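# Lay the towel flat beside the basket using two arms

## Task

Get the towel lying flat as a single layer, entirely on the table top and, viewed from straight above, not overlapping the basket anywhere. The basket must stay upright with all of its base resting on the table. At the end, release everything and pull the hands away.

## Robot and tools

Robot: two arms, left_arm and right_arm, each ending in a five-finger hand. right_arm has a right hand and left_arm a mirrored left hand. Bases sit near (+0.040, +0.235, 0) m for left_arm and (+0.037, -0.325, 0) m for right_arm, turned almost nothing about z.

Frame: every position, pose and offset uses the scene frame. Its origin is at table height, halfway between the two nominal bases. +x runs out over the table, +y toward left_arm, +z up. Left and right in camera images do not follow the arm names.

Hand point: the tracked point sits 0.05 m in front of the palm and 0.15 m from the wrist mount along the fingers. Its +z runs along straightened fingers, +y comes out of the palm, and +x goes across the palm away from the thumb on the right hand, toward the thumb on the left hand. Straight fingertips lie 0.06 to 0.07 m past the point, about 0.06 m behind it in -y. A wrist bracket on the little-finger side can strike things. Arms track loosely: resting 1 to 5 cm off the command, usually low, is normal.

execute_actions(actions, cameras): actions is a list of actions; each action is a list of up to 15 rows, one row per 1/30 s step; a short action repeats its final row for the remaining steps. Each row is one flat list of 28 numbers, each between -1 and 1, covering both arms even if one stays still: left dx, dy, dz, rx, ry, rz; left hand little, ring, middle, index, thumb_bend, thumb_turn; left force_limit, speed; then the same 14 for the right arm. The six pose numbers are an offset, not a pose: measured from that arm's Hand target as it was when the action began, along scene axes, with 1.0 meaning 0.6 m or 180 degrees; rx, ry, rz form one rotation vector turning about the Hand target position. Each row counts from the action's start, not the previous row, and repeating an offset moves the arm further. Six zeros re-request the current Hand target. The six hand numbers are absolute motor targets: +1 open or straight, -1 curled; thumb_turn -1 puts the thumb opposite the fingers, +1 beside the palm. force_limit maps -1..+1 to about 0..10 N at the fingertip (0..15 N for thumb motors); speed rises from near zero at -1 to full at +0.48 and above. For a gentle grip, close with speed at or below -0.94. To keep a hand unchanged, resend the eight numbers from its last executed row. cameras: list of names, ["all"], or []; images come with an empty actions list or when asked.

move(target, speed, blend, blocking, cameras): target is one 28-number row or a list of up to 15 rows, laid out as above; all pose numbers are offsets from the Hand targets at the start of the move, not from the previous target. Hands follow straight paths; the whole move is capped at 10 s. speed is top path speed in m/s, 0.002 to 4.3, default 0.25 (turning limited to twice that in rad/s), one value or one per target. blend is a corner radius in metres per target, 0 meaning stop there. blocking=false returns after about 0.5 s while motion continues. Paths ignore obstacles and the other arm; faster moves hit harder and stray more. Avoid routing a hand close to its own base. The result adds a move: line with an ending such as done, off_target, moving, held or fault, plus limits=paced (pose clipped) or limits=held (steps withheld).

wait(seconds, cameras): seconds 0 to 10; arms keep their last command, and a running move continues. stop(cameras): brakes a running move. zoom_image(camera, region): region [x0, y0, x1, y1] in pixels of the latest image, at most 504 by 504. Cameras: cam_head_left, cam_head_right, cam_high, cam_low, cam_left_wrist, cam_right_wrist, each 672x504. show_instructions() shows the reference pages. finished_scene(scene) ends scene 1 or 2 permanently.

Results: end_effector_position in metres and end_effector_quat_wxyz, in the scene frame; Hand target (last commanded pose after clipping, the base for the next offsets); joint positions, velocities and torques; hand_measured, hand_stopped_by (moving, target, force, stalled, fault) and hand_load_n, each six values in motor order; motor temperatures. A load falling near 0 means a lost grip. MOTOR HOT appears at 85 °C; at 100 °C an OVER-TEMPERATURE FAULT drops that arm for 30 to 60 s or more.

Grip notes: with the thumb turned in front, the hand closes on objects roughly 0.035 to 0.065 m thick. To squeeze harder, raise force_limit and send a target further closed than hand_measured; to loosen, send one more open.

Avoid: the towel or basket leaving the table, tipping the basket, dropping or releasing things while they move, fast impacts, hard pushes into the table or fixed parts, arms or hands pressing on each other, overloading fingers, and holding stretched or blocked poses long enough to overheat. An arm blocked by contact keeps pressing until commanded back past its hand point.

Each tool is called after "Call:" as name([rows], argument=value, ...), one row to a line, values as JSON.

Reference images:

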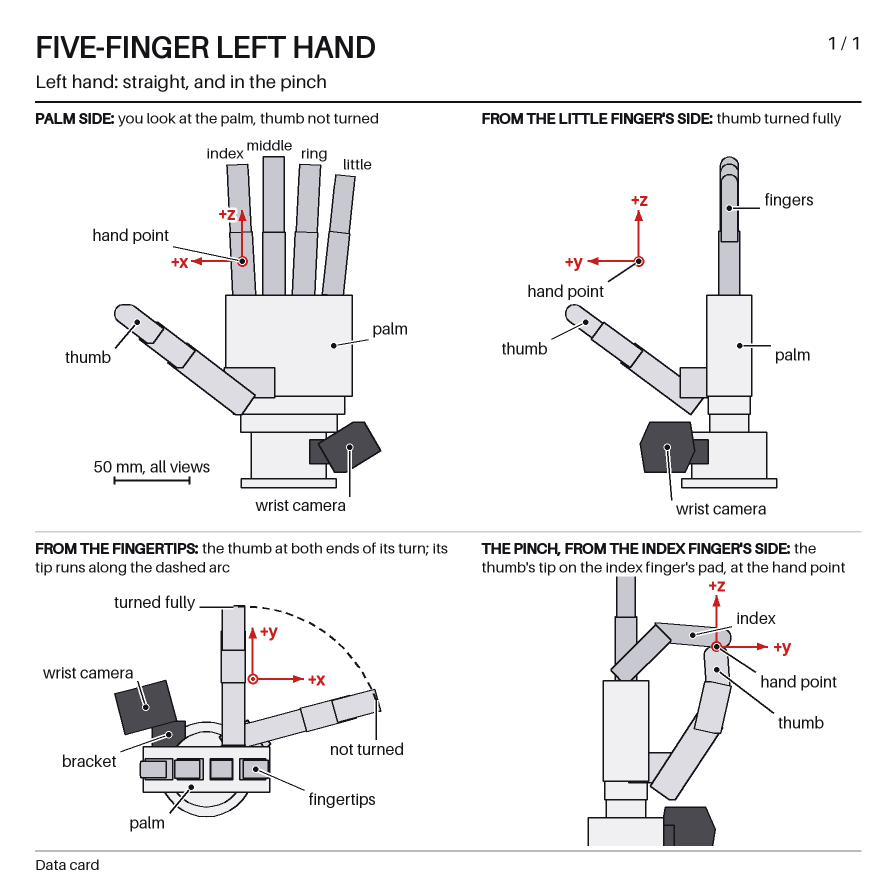

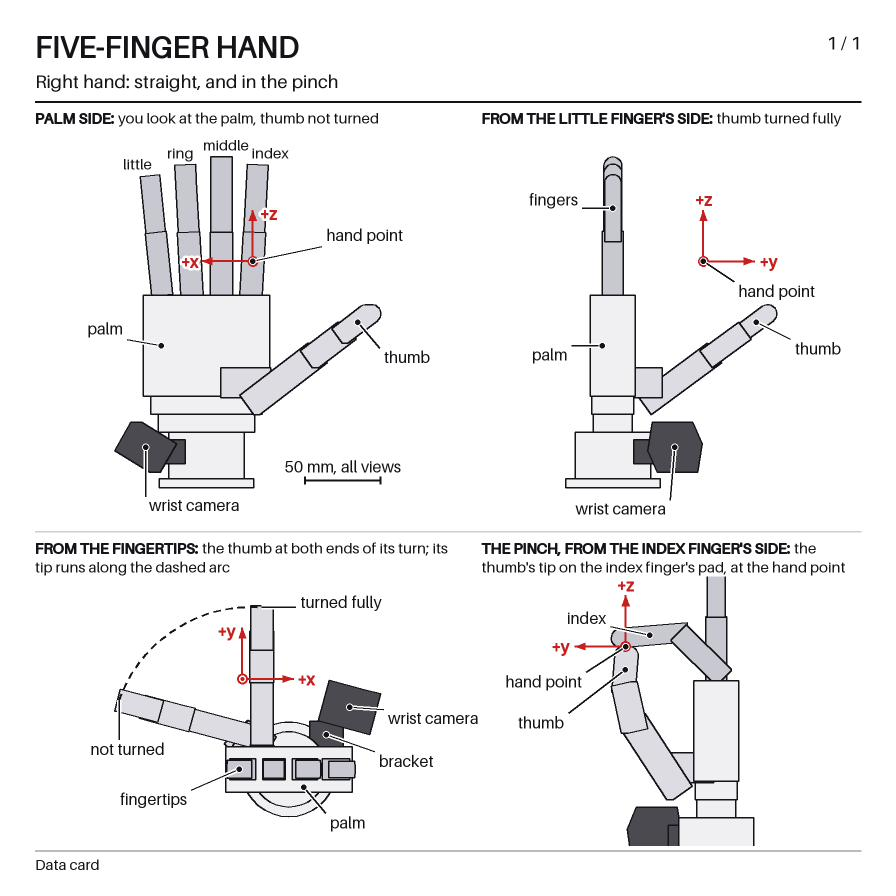

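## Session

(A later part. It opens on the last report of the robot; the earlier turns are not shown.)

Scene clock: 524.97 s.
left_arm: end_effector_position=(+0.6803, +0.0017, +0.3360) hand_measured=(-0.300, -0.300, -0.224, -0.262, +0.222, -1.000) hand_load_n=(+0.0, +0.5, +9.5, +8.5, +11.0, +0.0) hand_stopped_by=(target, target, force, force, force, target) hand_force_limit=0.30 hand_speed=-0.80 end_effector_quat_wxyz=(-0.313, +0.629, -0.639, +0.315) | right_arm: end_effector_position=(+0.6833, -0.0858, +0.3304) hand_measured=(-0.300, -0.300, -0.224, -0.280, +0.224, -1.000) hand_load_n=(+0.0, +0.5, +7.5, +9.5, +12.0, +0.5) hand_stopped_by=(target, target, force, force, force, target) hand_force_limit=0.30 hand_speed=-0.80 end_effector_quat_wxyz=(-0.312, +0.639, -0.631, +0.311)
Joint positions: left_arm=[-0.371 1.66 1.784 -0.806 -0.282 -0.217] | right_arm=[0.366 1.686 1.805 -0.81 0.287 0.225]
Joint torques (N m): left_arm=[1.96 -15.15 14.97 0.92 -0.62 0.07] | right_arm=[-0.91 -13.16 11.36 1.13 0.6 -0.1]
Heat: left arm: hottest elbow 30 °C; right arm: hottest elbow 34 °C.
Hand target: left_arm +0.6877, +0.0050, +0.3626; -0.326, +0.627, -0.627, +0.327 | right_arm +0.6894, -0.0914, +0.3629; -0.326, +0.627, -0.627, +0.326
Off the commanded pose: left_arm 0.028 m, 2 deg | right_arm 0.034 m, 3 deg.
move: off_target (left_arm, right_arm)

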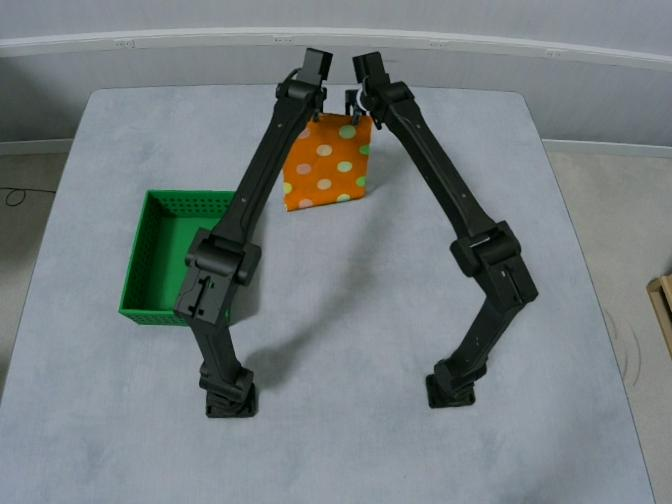

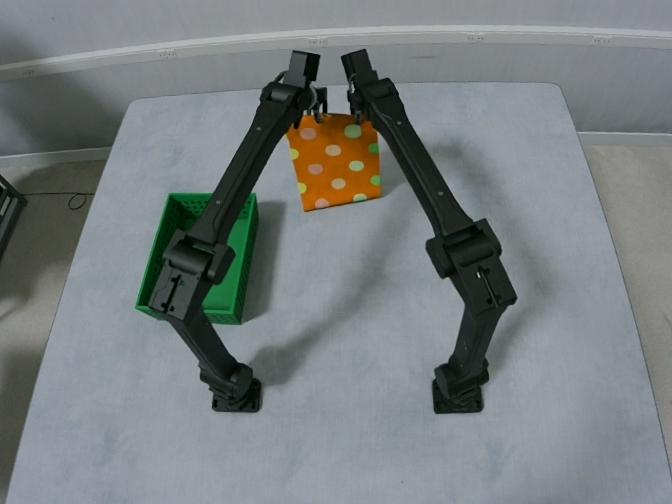

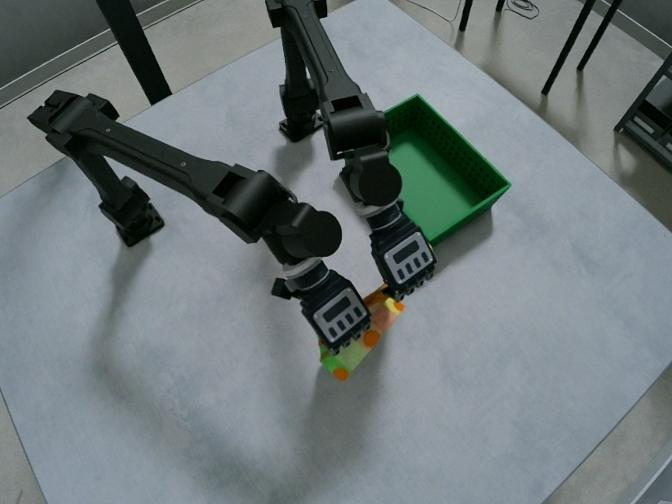

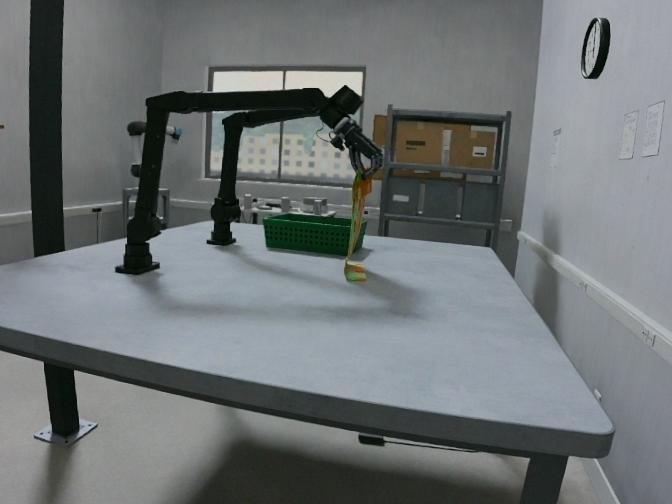

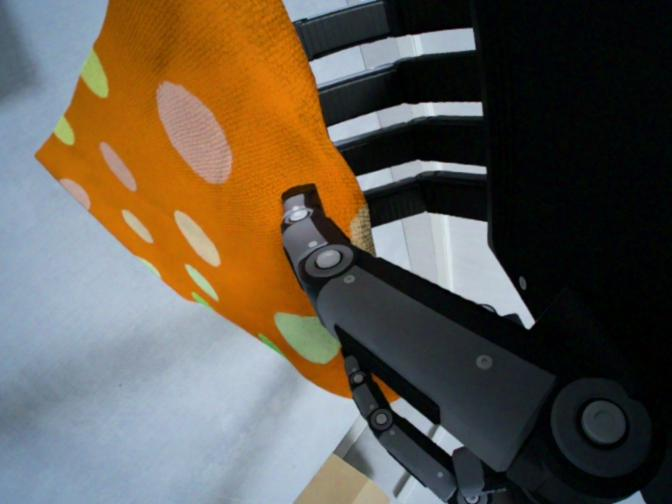

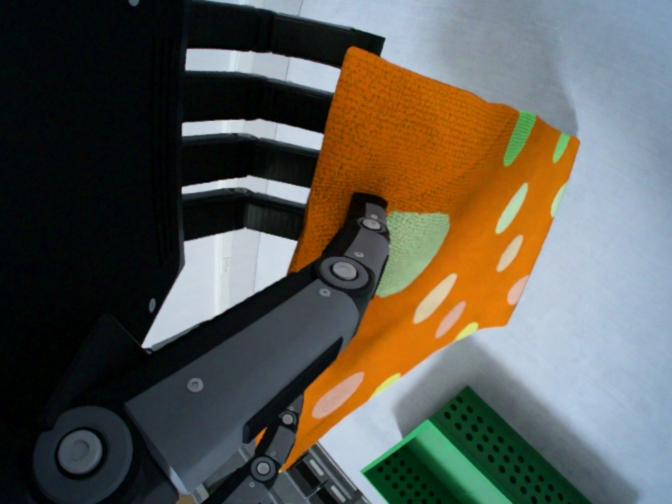

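Call:
move([
  [-0.05,0,0.22,0,0,0,-0.3,-0.3,-0.6,-0.6,0.05,-1,0.3,-0.8,-0.05,0,0.22,0,0,0,-0.3,-0.3,-0.6,-0.6,0.05,-1,0.3,-0.8],
  [-0.38,0,0.24,0,0,0,-0.3,-0.3,-0.6,-0.6,0.05,-1,0.3,-0.8,-0.38,0,0.24,0,0,0,-0.3,-0.3,-0.6,-0.6,0.05,-1,0.3,-0.8],
], speed=0.12, blend=0.03, cameras=["all"])

Call:
zoom_image(camera="cam_low", region=[230, 120, 400, 300])

Scene clock: 535.40 s.
left_arm: end_effector_position=(+0.4638, -0.0003, +0.5048) hand_measured=(-0.300, -0.300, -0.224, -0.262, +0.222, -1.000) hand_load_n=(+0.0, +0.5, +9.0, +8.5, +11.0, +0.0) hand_stopped_by=(target, target, force, force, force, target) hand_force_limit=0.30 hand_speed=-0.80 end_effector_quat_wxyz=(-0.321, +0.627, -0.628, +0.331) | right_arm: end_effector_position=(+0.4663, -0.0838, +0.5023) hand_measured=(-0.300, -0.300, -0.224, -0.280, +0.224, -1.000) hand_load_n=(+0.0, +0.5, +8.0, +9.5, +12.0, +0.5) hand_stopped_by=(target, target, force, force, force, target) hand_force_limit=0.30 hand_speed=-0.80 end_effector_quat_wxyz=(-0.329, +0.628, -0.628, +0.320)
Joint positions: left_arm=[-0.595 1.282 1.833 -1.249 -0.461 -0.371] | right_arm=[0.589 1.302 1.846 -1.248 0.465 0.377]
Joint torques (N m): left_arm=[1.67 -9.17 8.9 0.79 -0.69 0.07] | right_arm=[-0.5 -7.47 7.1 1.05 0.7 -0.11]
Motor temperatures (°C): left_arm=[25 28 32 24 23 23] | right_arm=[22 29 36 21 25 24]
Heat: left arm: hottest elbow 32 °C; right arm: hottest elbow 36 °C.
Hand target: left_arm +0.4597, +0.0050, +0.5065; -0.326, +0.627, -0.628, +0.327 | right_arm +0.4614, -0.0914, +0.5070; -0.326, +0.627, -0.627, +0.326
Off the commanded pose: left_arm 0.007 m, 1 deg | right_arm 0.010 m, 1 deg.
move: done

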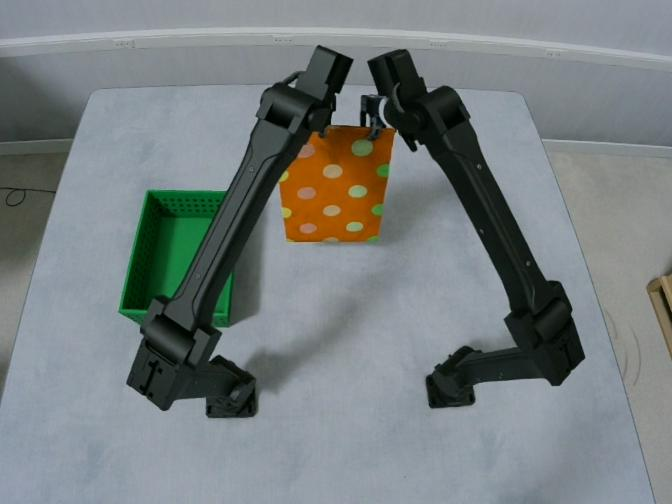

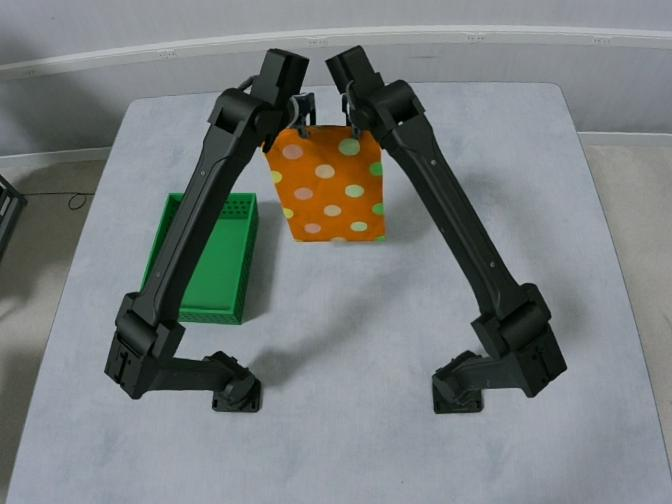

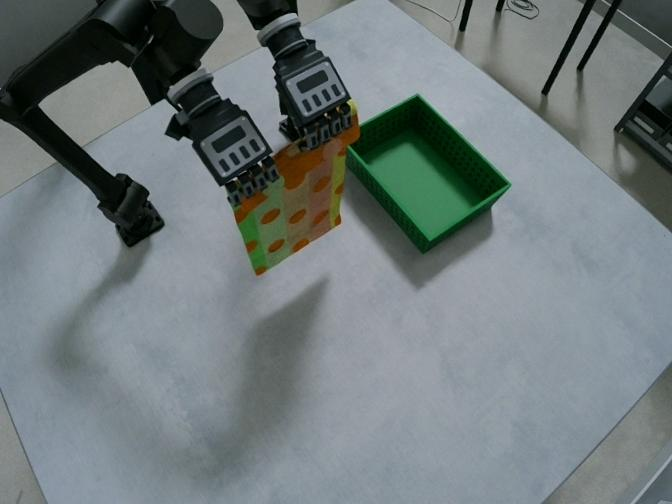

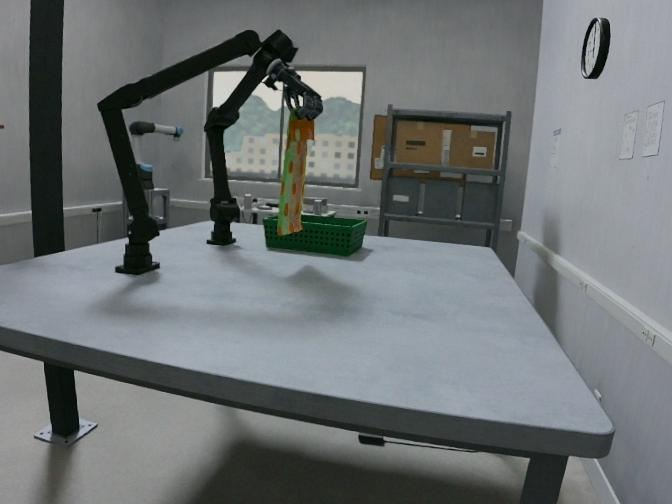

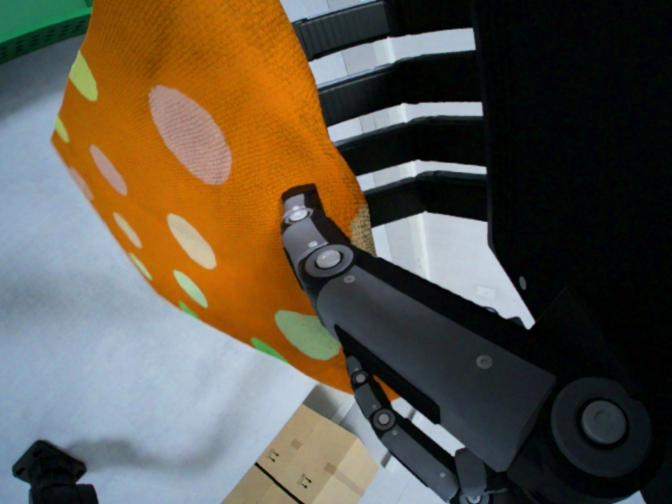

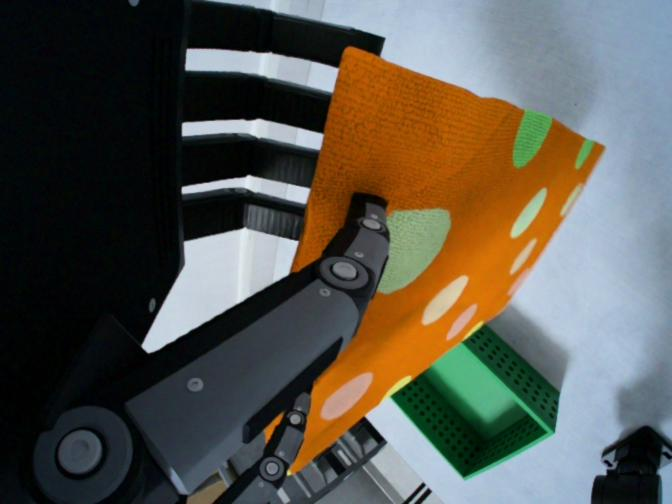

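Scaled by 2.800 from the camera's 672x504 image, which has a finer 960x720 frame.

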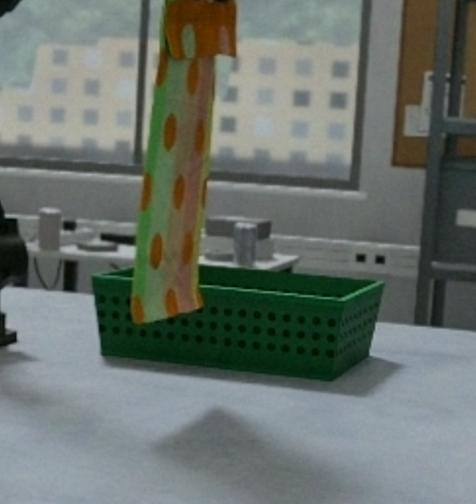

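Call:
move([
  [-0.067,0,-0.093,0,0,0,-0.3,-0.3,-0.6,-0.6,0.05,-1,0.3,-0.8,-0.067,0,-0.093,0,0,0,-0.3,-0.3,-0.6,-0.6,0.05,-1,0.3,-0.8],
  [-0.017,0,-0.145,0,0,0,-0.3,-0.3,-0.6,-0.6,0.05,-1,0.3,-0.8,-0.017,0,-0.145,0,0,0,-0.3,-0.3,-0.6,-0.6,0.05,-1,0.3,-0.8],
  [0.15,0,-0.312,0,0,0,-0.3,-0.3,-0.6,-0.6,0.05,-1,0.3,-0.8,0.15,0,-0.312,0,0,0,-0.3,-0.3,-0.6,-0.6,0.05,-1,0.3,-0.8],
], speed=0.1, blend=0.02, cameras=["all"])

Call:
zoom_image(camera="cam_low", region=[230, 150, 400, 300])

Scene clock: 541.47 s.
left_arm: end_effector_position=(+0.5410, -0.0036, +0.3221) hand_measured=(-0.300, -0.300, -0.224, -0.262, +0.222, -1.000) hand_load_n=(+0.0, +0.5, +9.0, +8.5, +11.0, -0.5) hand_stopped_by=(target, target, force, force, force, target) hand_force_limit=0.30 hand_speed=-0.80 end_effector_quat_wxyz=(-0.319, +0.626, -0.630, +0.330) | right_arm: end_effector_position=(+0.5438, -0.0838, +0.3192) hand_measured=(-0.300, -0.300, -0.224, -0.280, +0.224, -1.000) hand_load_n=(+0.0, +0.5, +7.5, +9.5, +12.0, +0.0) hand_stopped_by=(target, target, force, force, force, target) hand_force_limit=0.30 hand_speed=-0.80 end_effector_quat_wxyz=(-0.328, +0.628, -0.629, +0.318)
Joint positions: left_arm=[-0.5 1.31 1.35 -0.712 -0.383 -0.302] | right_arm=[0.488 1.33 1.363 -0.713 0.386 0.311]
Joint torques (N m): left_arm=[3.37 -9.35 10.25 1.91 -0.25 0.17] | right_arm=[-1.61 -7.65 8.16 2.06 0.32 -0.22]
Heat: left arm: hottest elbow 33 °C; right arm: hottest elbow 36 °C.
Hand target: left_arm +0.5498, +0.0050, +0.3193; -0.326, +0.627, -0.628, +0.327 | right_arm +0.5514, -0.0914, +0.3196; -0.326, +0.627, -0.627, +0.326
Off the commanded pose: left_arm 0.013 m, 1 deg | right_arm 0.011 m, 1 deg.
move: off_target (left_arm, right_arm)

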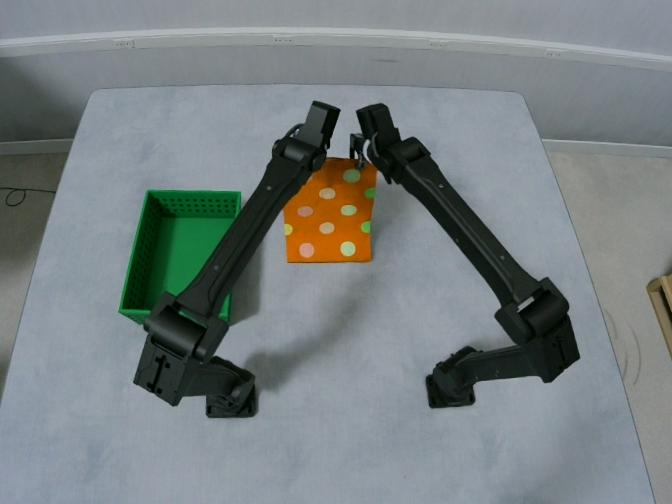

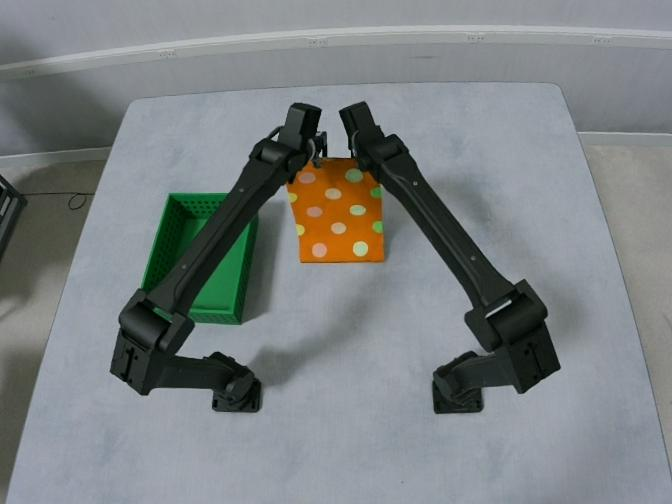

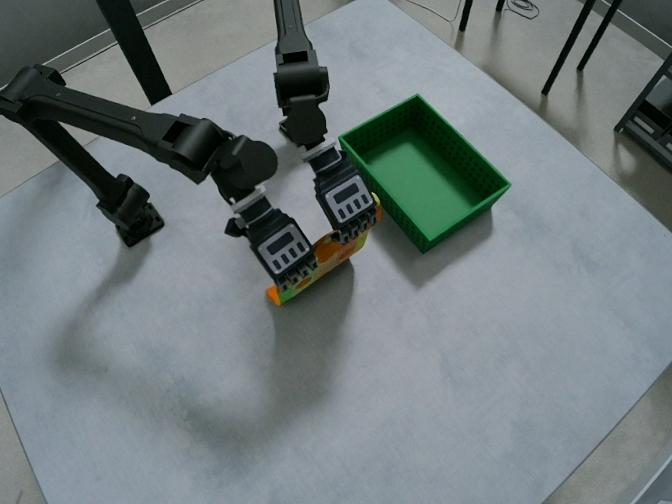

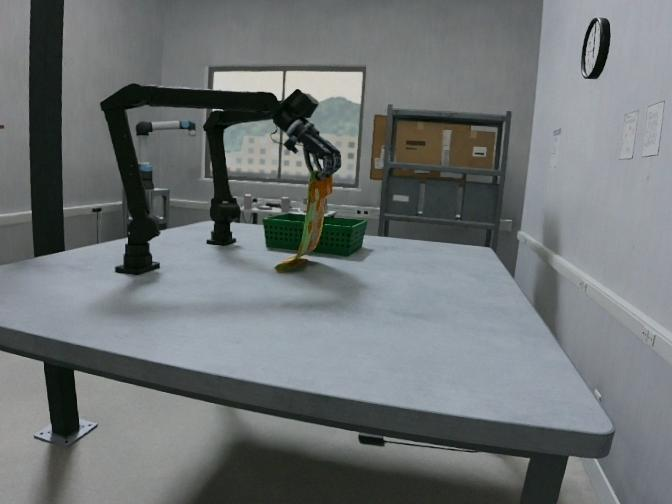

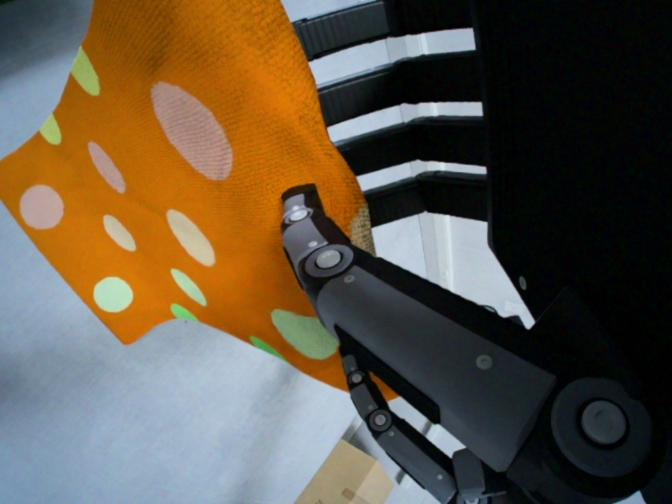

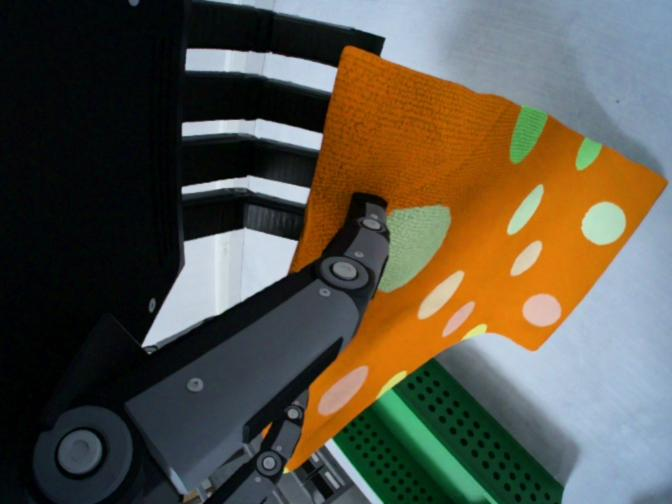

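Scaled by 2.965 from the camera's 672x504 image, which has a finer 960x720 frame.

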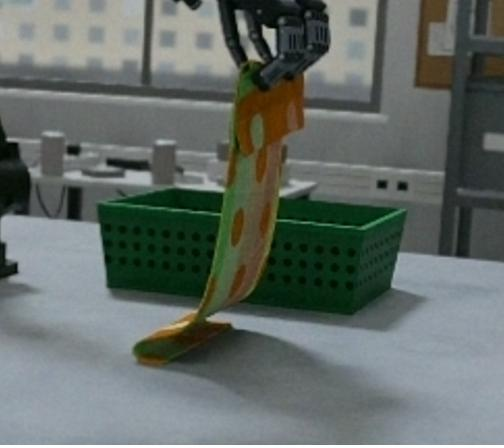

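Call:
move([
  [0.4,0,-0.385,0,0,0,-0.3,-0.3,-0.6,-0.6,0.05,-1,0.3,-0.8,0.4,0,-0.385,0,0,0,-0.3,-0.3,-0.6,-0.6,0.05,-1,0.3,-0.8],
  [0.492,0,-0.46,0,0,0,-0.3,-0.3,-0.6,-0.6,0.05,-1,0.3,-0.8,0.492,0,-0.46,0,0,0,-0.3,-0.3,-0.6,-0.6,0.05,-1,0.3,-0.8],
], speed=0.1, blend=0.02, cameras=["all"])

Call:
zoom_image(camera="cam_low", region=[260, 200, 430, 310])

Scene clock: 547.83 s.
left_arm: end_effector_position=(+0.8248, -0.0034, +0.0397) hand_measured=(-0.300, -0.300, -0.224, -0.262, +0.222, -1.000) hand_load_n=(+0.0, +0.0, +9.0, +8.0, +11.0, -0.5) hand_stopped_by=(target, target, force, force, force, target) hand_force_limit=0.30 hand_speed=-0.80 end_effector_quat_wxyz=(-0.317, +0.628, -0.634, +0.321) | right_arm: end_effector_position=(+0.8262, -0.0854, +0.0315) hand_measured=(-0.300, -0.300, -0.224, -0.280, +0.224, -1.000) hand_load_n=(+0.0, +0.5, +7.5, +10.0, +12.0, +0.0) hand_stopped_by=(target, target, force, force, force, target) hand_force_limit=0.30 hand_speed=-0.80 end_effector_quat_wxyz=(-0.317, +0.633, -0.632, +0.315)
Joint positions: left_arm=[-0.304 2.162 1.734 -0.227 -0.232 -0.175] | right_arm=[0.294 2.187 1.76 -0.239 0.235 0.184]
Joint torques (N m): left_arm=[3.02 -19.02 14.17 1.59 -0.07 0.09] | right_arm=[-1.44 -16.03 10.89 1.73 0.17 -0.18]
Heat: left arm: hottest elbow 33 °C; right arm: hottest elbow 37 °C.
Hand target: left_arm +0.8450, +0.0047, +0.0436; -0.326, +0.627, -0.628, +0.327 | right_arm +0.8466, -0.0913, +0.0437; -0.326, +0.627, -0.627, +0.327
Off the commanded pose: left_arm 0.022 m, 1 deg | right_arm 0.024 m, 2 deg.
move: off_target (left_arm, right_arm)

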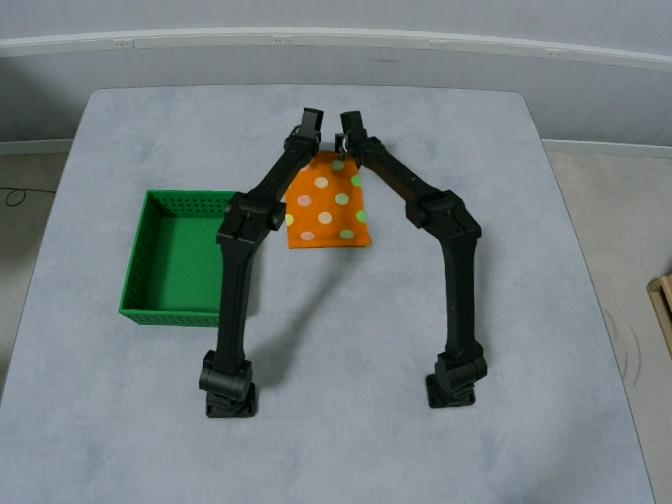

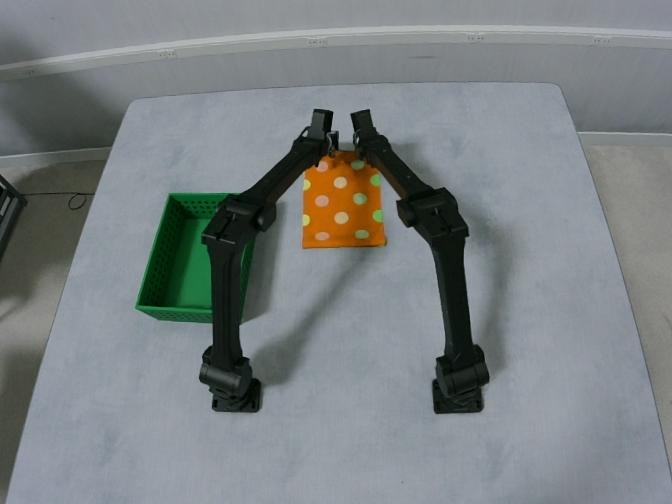

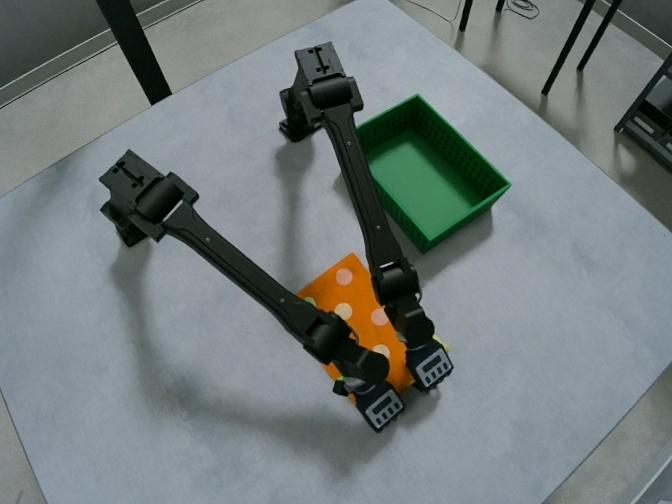

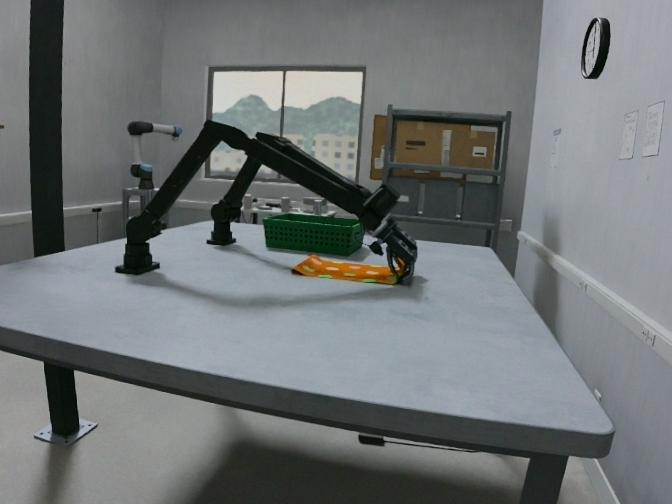

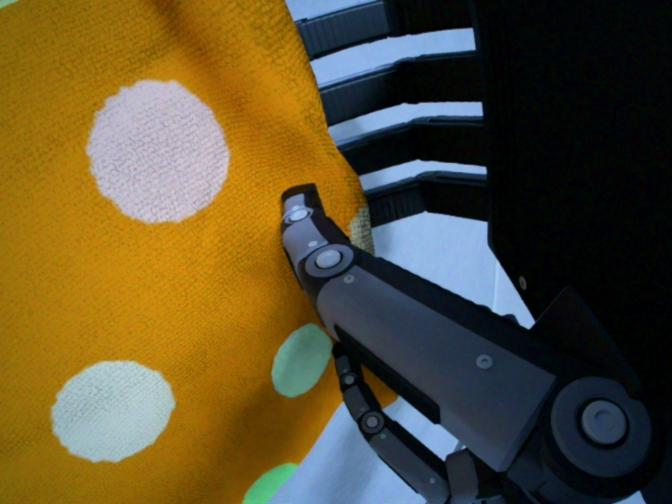

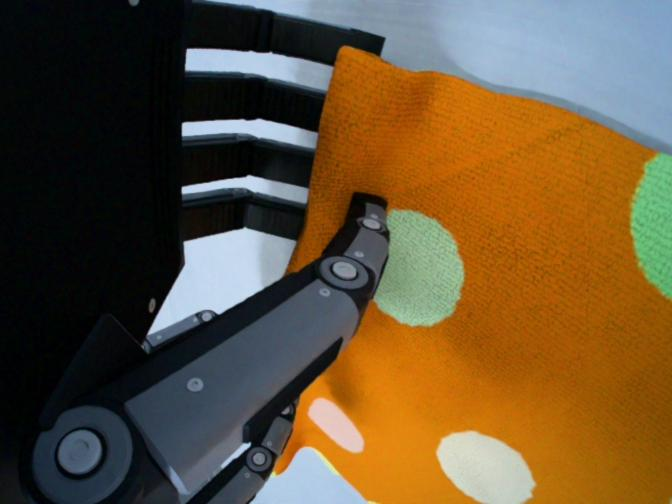

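Scaled by 2.965 from the camera's 672x504 image, which has a finer 960x720 frame.

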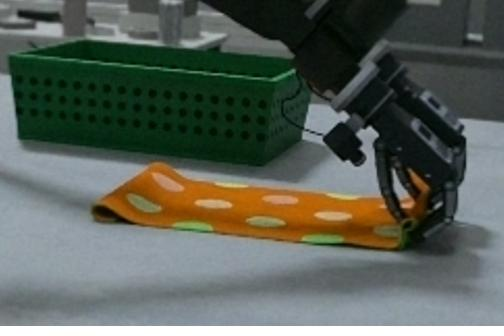

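Call:
zoom_image(camera="cam_low", region=[280, 245, 340, 290])

Call:
zoom_image(camera="cam_head_left", region=[270, 130, 390, 260])

Call:
zoom_image(camera="cam_high", region=[280, 240, 420, 400])

Scaled by 8.400 from the camera's 672x504 image, which has a finer 960x720 frame.

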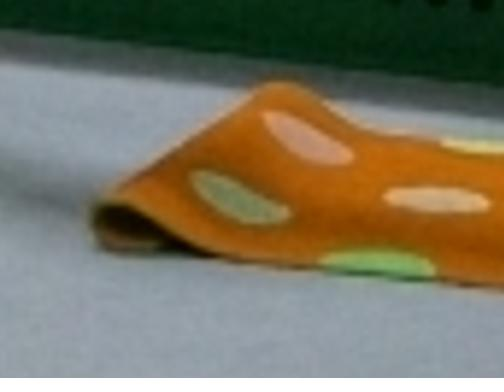

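Scaled by 3.877 from the camera's 672x504 image, which has a finer 960x720 frame.

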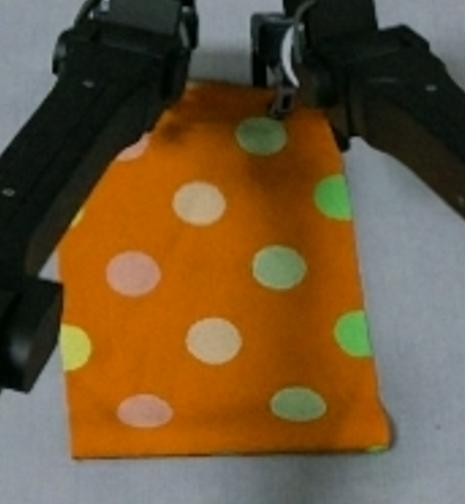

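Scaled by 3.150 from the camera's 672x504 image, which has a finer 960x720 frame.

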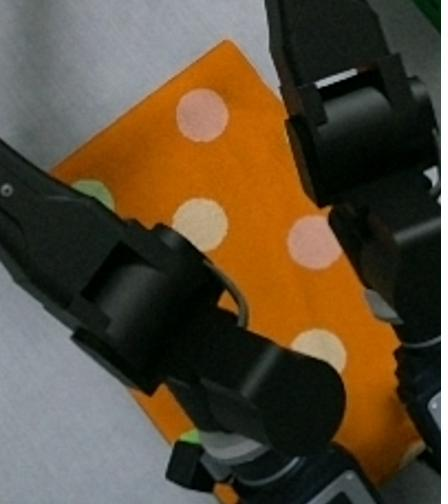

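Call:
move([
  [-0.24,0,0.43,0,0,0,-0.3,-0.3,-0.6,-0.6,0.05,-1,0.3,-0.8,-0.24,0,0.43,0,0,0,-0.3,-0.3,-0.6,-0.6,0.05,-1,0.3,-0.8],
  [-0.5,0,0.72,0,0,0,-0.3,-0.3,-0.6,-0.6,0.05,-1,0.3,-0.8,-0.5,0,0.72,0,0,0,-0.3,-0.3,-0.6,-0.6,0.05,-1,0.3,-0.8],
  [-0.69,0,0.715,0,0,0,-0.3,-0.3,-0.6,-0.6,0.05,-1,0.3,-0.8,-0.69,0,0.715,0,0,0,-0.3,-0.3,-0.6,-0.6,0.05,-1,0.3,-0.8],
], speed=0.2, blend=0.03, cameras=["cam_low","cam_high","cam_head_left"])

Call:
zoom_image(camera="cam_low", region=[230, 120, 400, 300])

Scene clock: 556.07 s.
left_arm: end_effector_position=(+0.4345, -0.0009, +0.4717) hand_measured=(-0.300, -0.300, -0.224, -0.262, +0.222, -1.000) hand_load_n=(+0.0, +0.0, +9.5, +8.5, +11.0, +0.5) hand_stopped_by=(target, target, force, force, force, target) hand_force_limit=0.30 hand_speed=-0.80 end_effector_quat_wxyz=(-0.320, +0.627, -0.628, +0.332) | right_arm: end_effector_position=(+0.4366, -0.0838, +0.4694) hand_measured=(-0.300, -0.300, -0.224, -0.280, +0.224, -1.000) hand_load_n=(+0.0, +0.0, +7.5, +10.0, +12.0, +0.5) hand_stopped_by=(target, target, force, force, force, target) hand_force_limit=0.30 hand_speed=-0.80 end_effector_quat_wxyz=(-0.331, +0.627, -0.628, +0.320)
Joint positions: left_arm=[-0.644 1.181 1.654 -1.184 -0.497 -0.408] | right_arm=[0.637 1.2 1.663 -1.181 0.501 0.414]
Joint torques (N m): left_arm=[1.26 -7.71 9.22 0.57 -0.75 0.05] | right_arm=[-0.5 -6.3 7.3 0.99 0.76 -0.11]
Heat: left arm: hottest elbow 34 °C; right arm: hottest elbow 37 °C.
Hand target: left_arm +0.4310, +0.0047, +0.4727; -0.326, +0.627, -0.627, +0.327 | right_arm +0.4325, -0.0914, +0.4728; -0.326, +0.627, -0.627, +0.326
Off the commanded pose: left_arm 0.007 m, 1 deg | right_arm 0.009 m, 1 deg.
move: done
Images, in order (width x height): cam_head_left 672x504, cam_high 672x504, cam_low 672x504.

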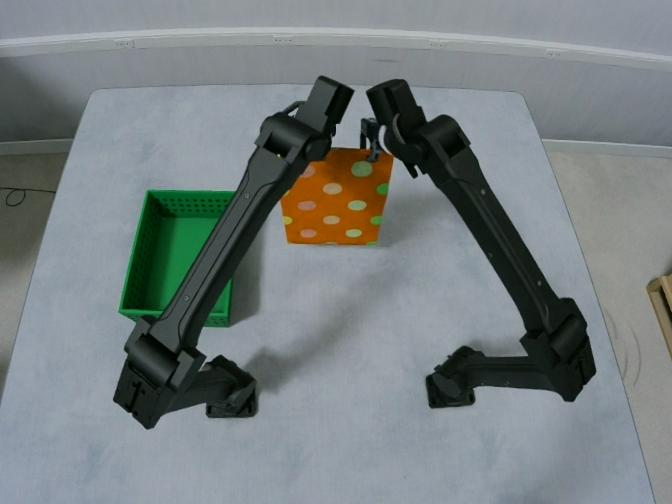

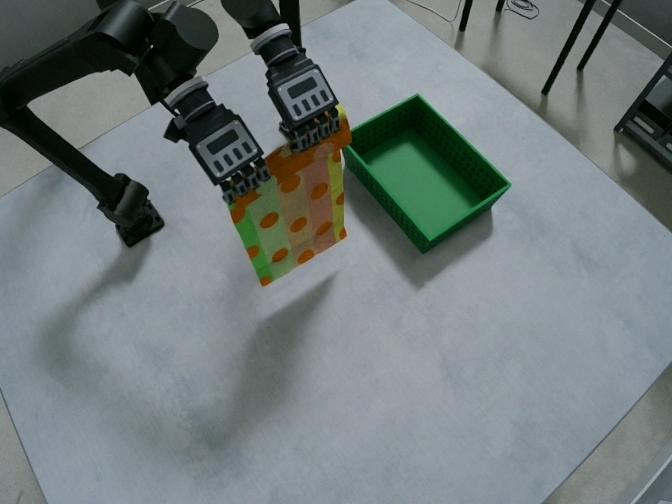

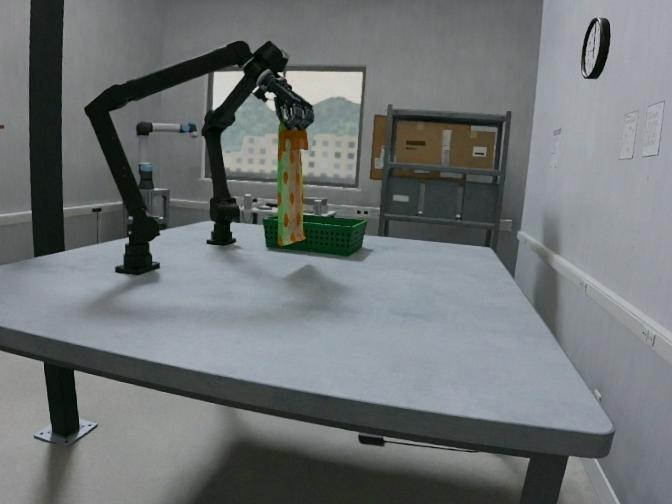

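Scaled by 2.800 from the camera's 672x504 image, which has a finer 960x720 frame.

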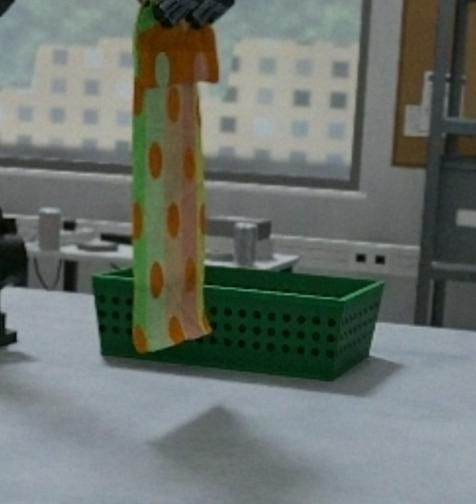

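Call:
move(target=[-0.1,0,-0.1,0,0,0,-0.3,-0.3,-0.6,-0.6,0.05,-1,0.3,-0.8,-0.1,0,-0.1,0,0,0,-0.3,-0.3,-0.6,-0.6,0.05,-1,0.3,-0.8], speed=0.15, cameras=["cam_low","cam_high"])

Call:
zoom_image(camera="cam_low", region=[230, 190, 330, 290])

Scene clock: 562.00 s.
left_arm: end_effector_position=(+0.3985, -0.0014, +0.4296) hand_measured=(-0.300, -0.300, -0.224, -0.262, +0.222, -1.000) hand_load_n=(+0.0, +0.5, +9.0, +8.5, +11.5, +1.0) hand_stopped_by=(target, target, force, force, force, target) hand_force_limit=0.30 hand_speed=-0.80 end_effector_quat_wxyz=(-0.315, +0.629, -0.635, +0.319) | right_arm: end_effector_position=(+0.3934, -0.0842, +0.4243) hand_measured=(-0.300, -0.300, -0.224, -0.280, +0.224, -1.000) hand_load_n=(+0.0, +0.5, +7.5, +10.0, +11.5, +0.5) hand_stopped_by=(target, target, force, force, force, target) hand_force_limit=0.30 hand_speed=-0.80 end_effector_quat_wxyz=(-0.323, +0.630, -0.631, +0.316)
Joint positions: left_arm=[-0.71 1.095 1.491 -1.166 -0.539 -0.463] | right_arm=[0.716 1.088 1.468 -1.149 0.556 0.484]
Joint torques (N m): left_arm=[1.38 -7.3 9.43 1.32 -0.9 0.06] | right_arm=[-0.56 -5.54 7.27 1.46 0.84 -0.18]
Heat: left arm: hottest elbow 34 °C; right arm: hottest elbow 37 °C.
Hand target: left_arm +0.3974, +0.0049, +0.4370; -0.324, +0.628, -0.629, +0.325 (not the last commanded pose) | right_arm +0.3916, -0.0914, +0.4300; -0.325, +0.628, -0.628, +0.325 (not the last commanded pose)
Off the commanded pose: left_arm 0.033 m, 2 deg | right_arm 0.025 m, 1 deg.
move: held (left_arm, right_arm; a check stopped the path); limits=held
pose unreachable (left arm): on one or more control steps of this call, first in action 0 (counted from 0), this arm could not follow its commanded pose, so it was not sent that pose on those steps. It may still have moved: this result reports where it is.
cause: moving toward the commanded pose would bring a part of the arm too close to another arm (a part of this arm just beyond joint 4 (wrist pitch) and a part of the right arm just beyond its joint 4 (wrist pitch), where that arm would come to rest).
pose unreachable (right arm): on one or more control steps of this call, first in action 0 (counted from 0), this arm could not follow its commanded pose, so it was not sent that pose on those steps. It may still have moved: this result reports where it is.
cause: moving toward the commanded pose would bring a part of the arm too close to another arm (a part of this arm just beyond joint 4 (wrist pitch) and a part of the left arm just beyond its joint 4 (wrist pitch), along the way the arms are being sent, or toward where that arm still pushes).
Images, in order (width x height): cam_high 672x504, cam_low 672x504.

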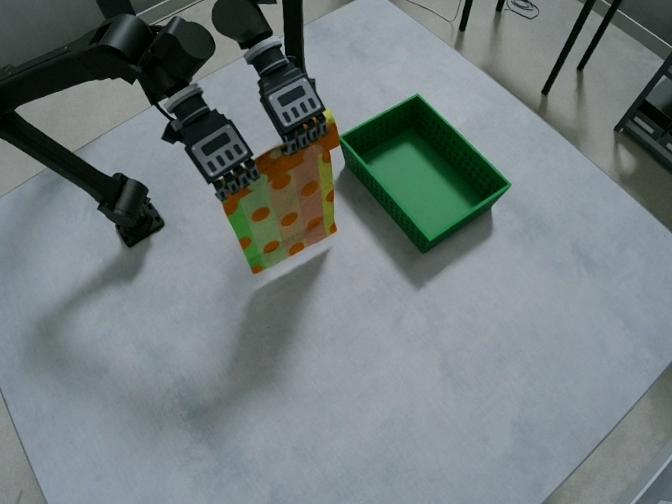

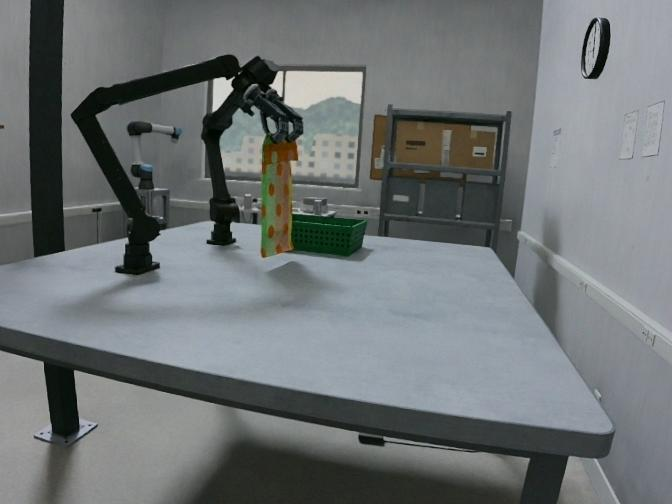

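Scaled by 5.040 from the camera's 672x504 image, which has a finer 960x720 frame.

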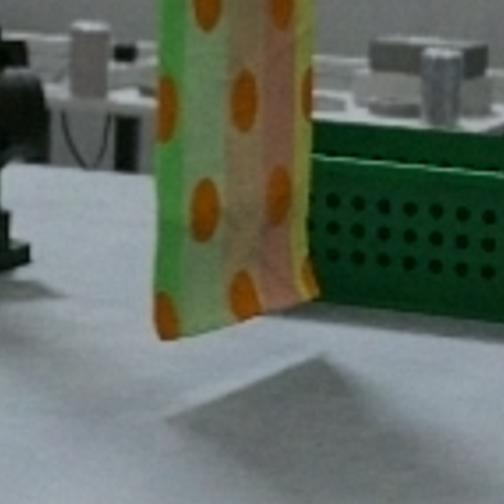

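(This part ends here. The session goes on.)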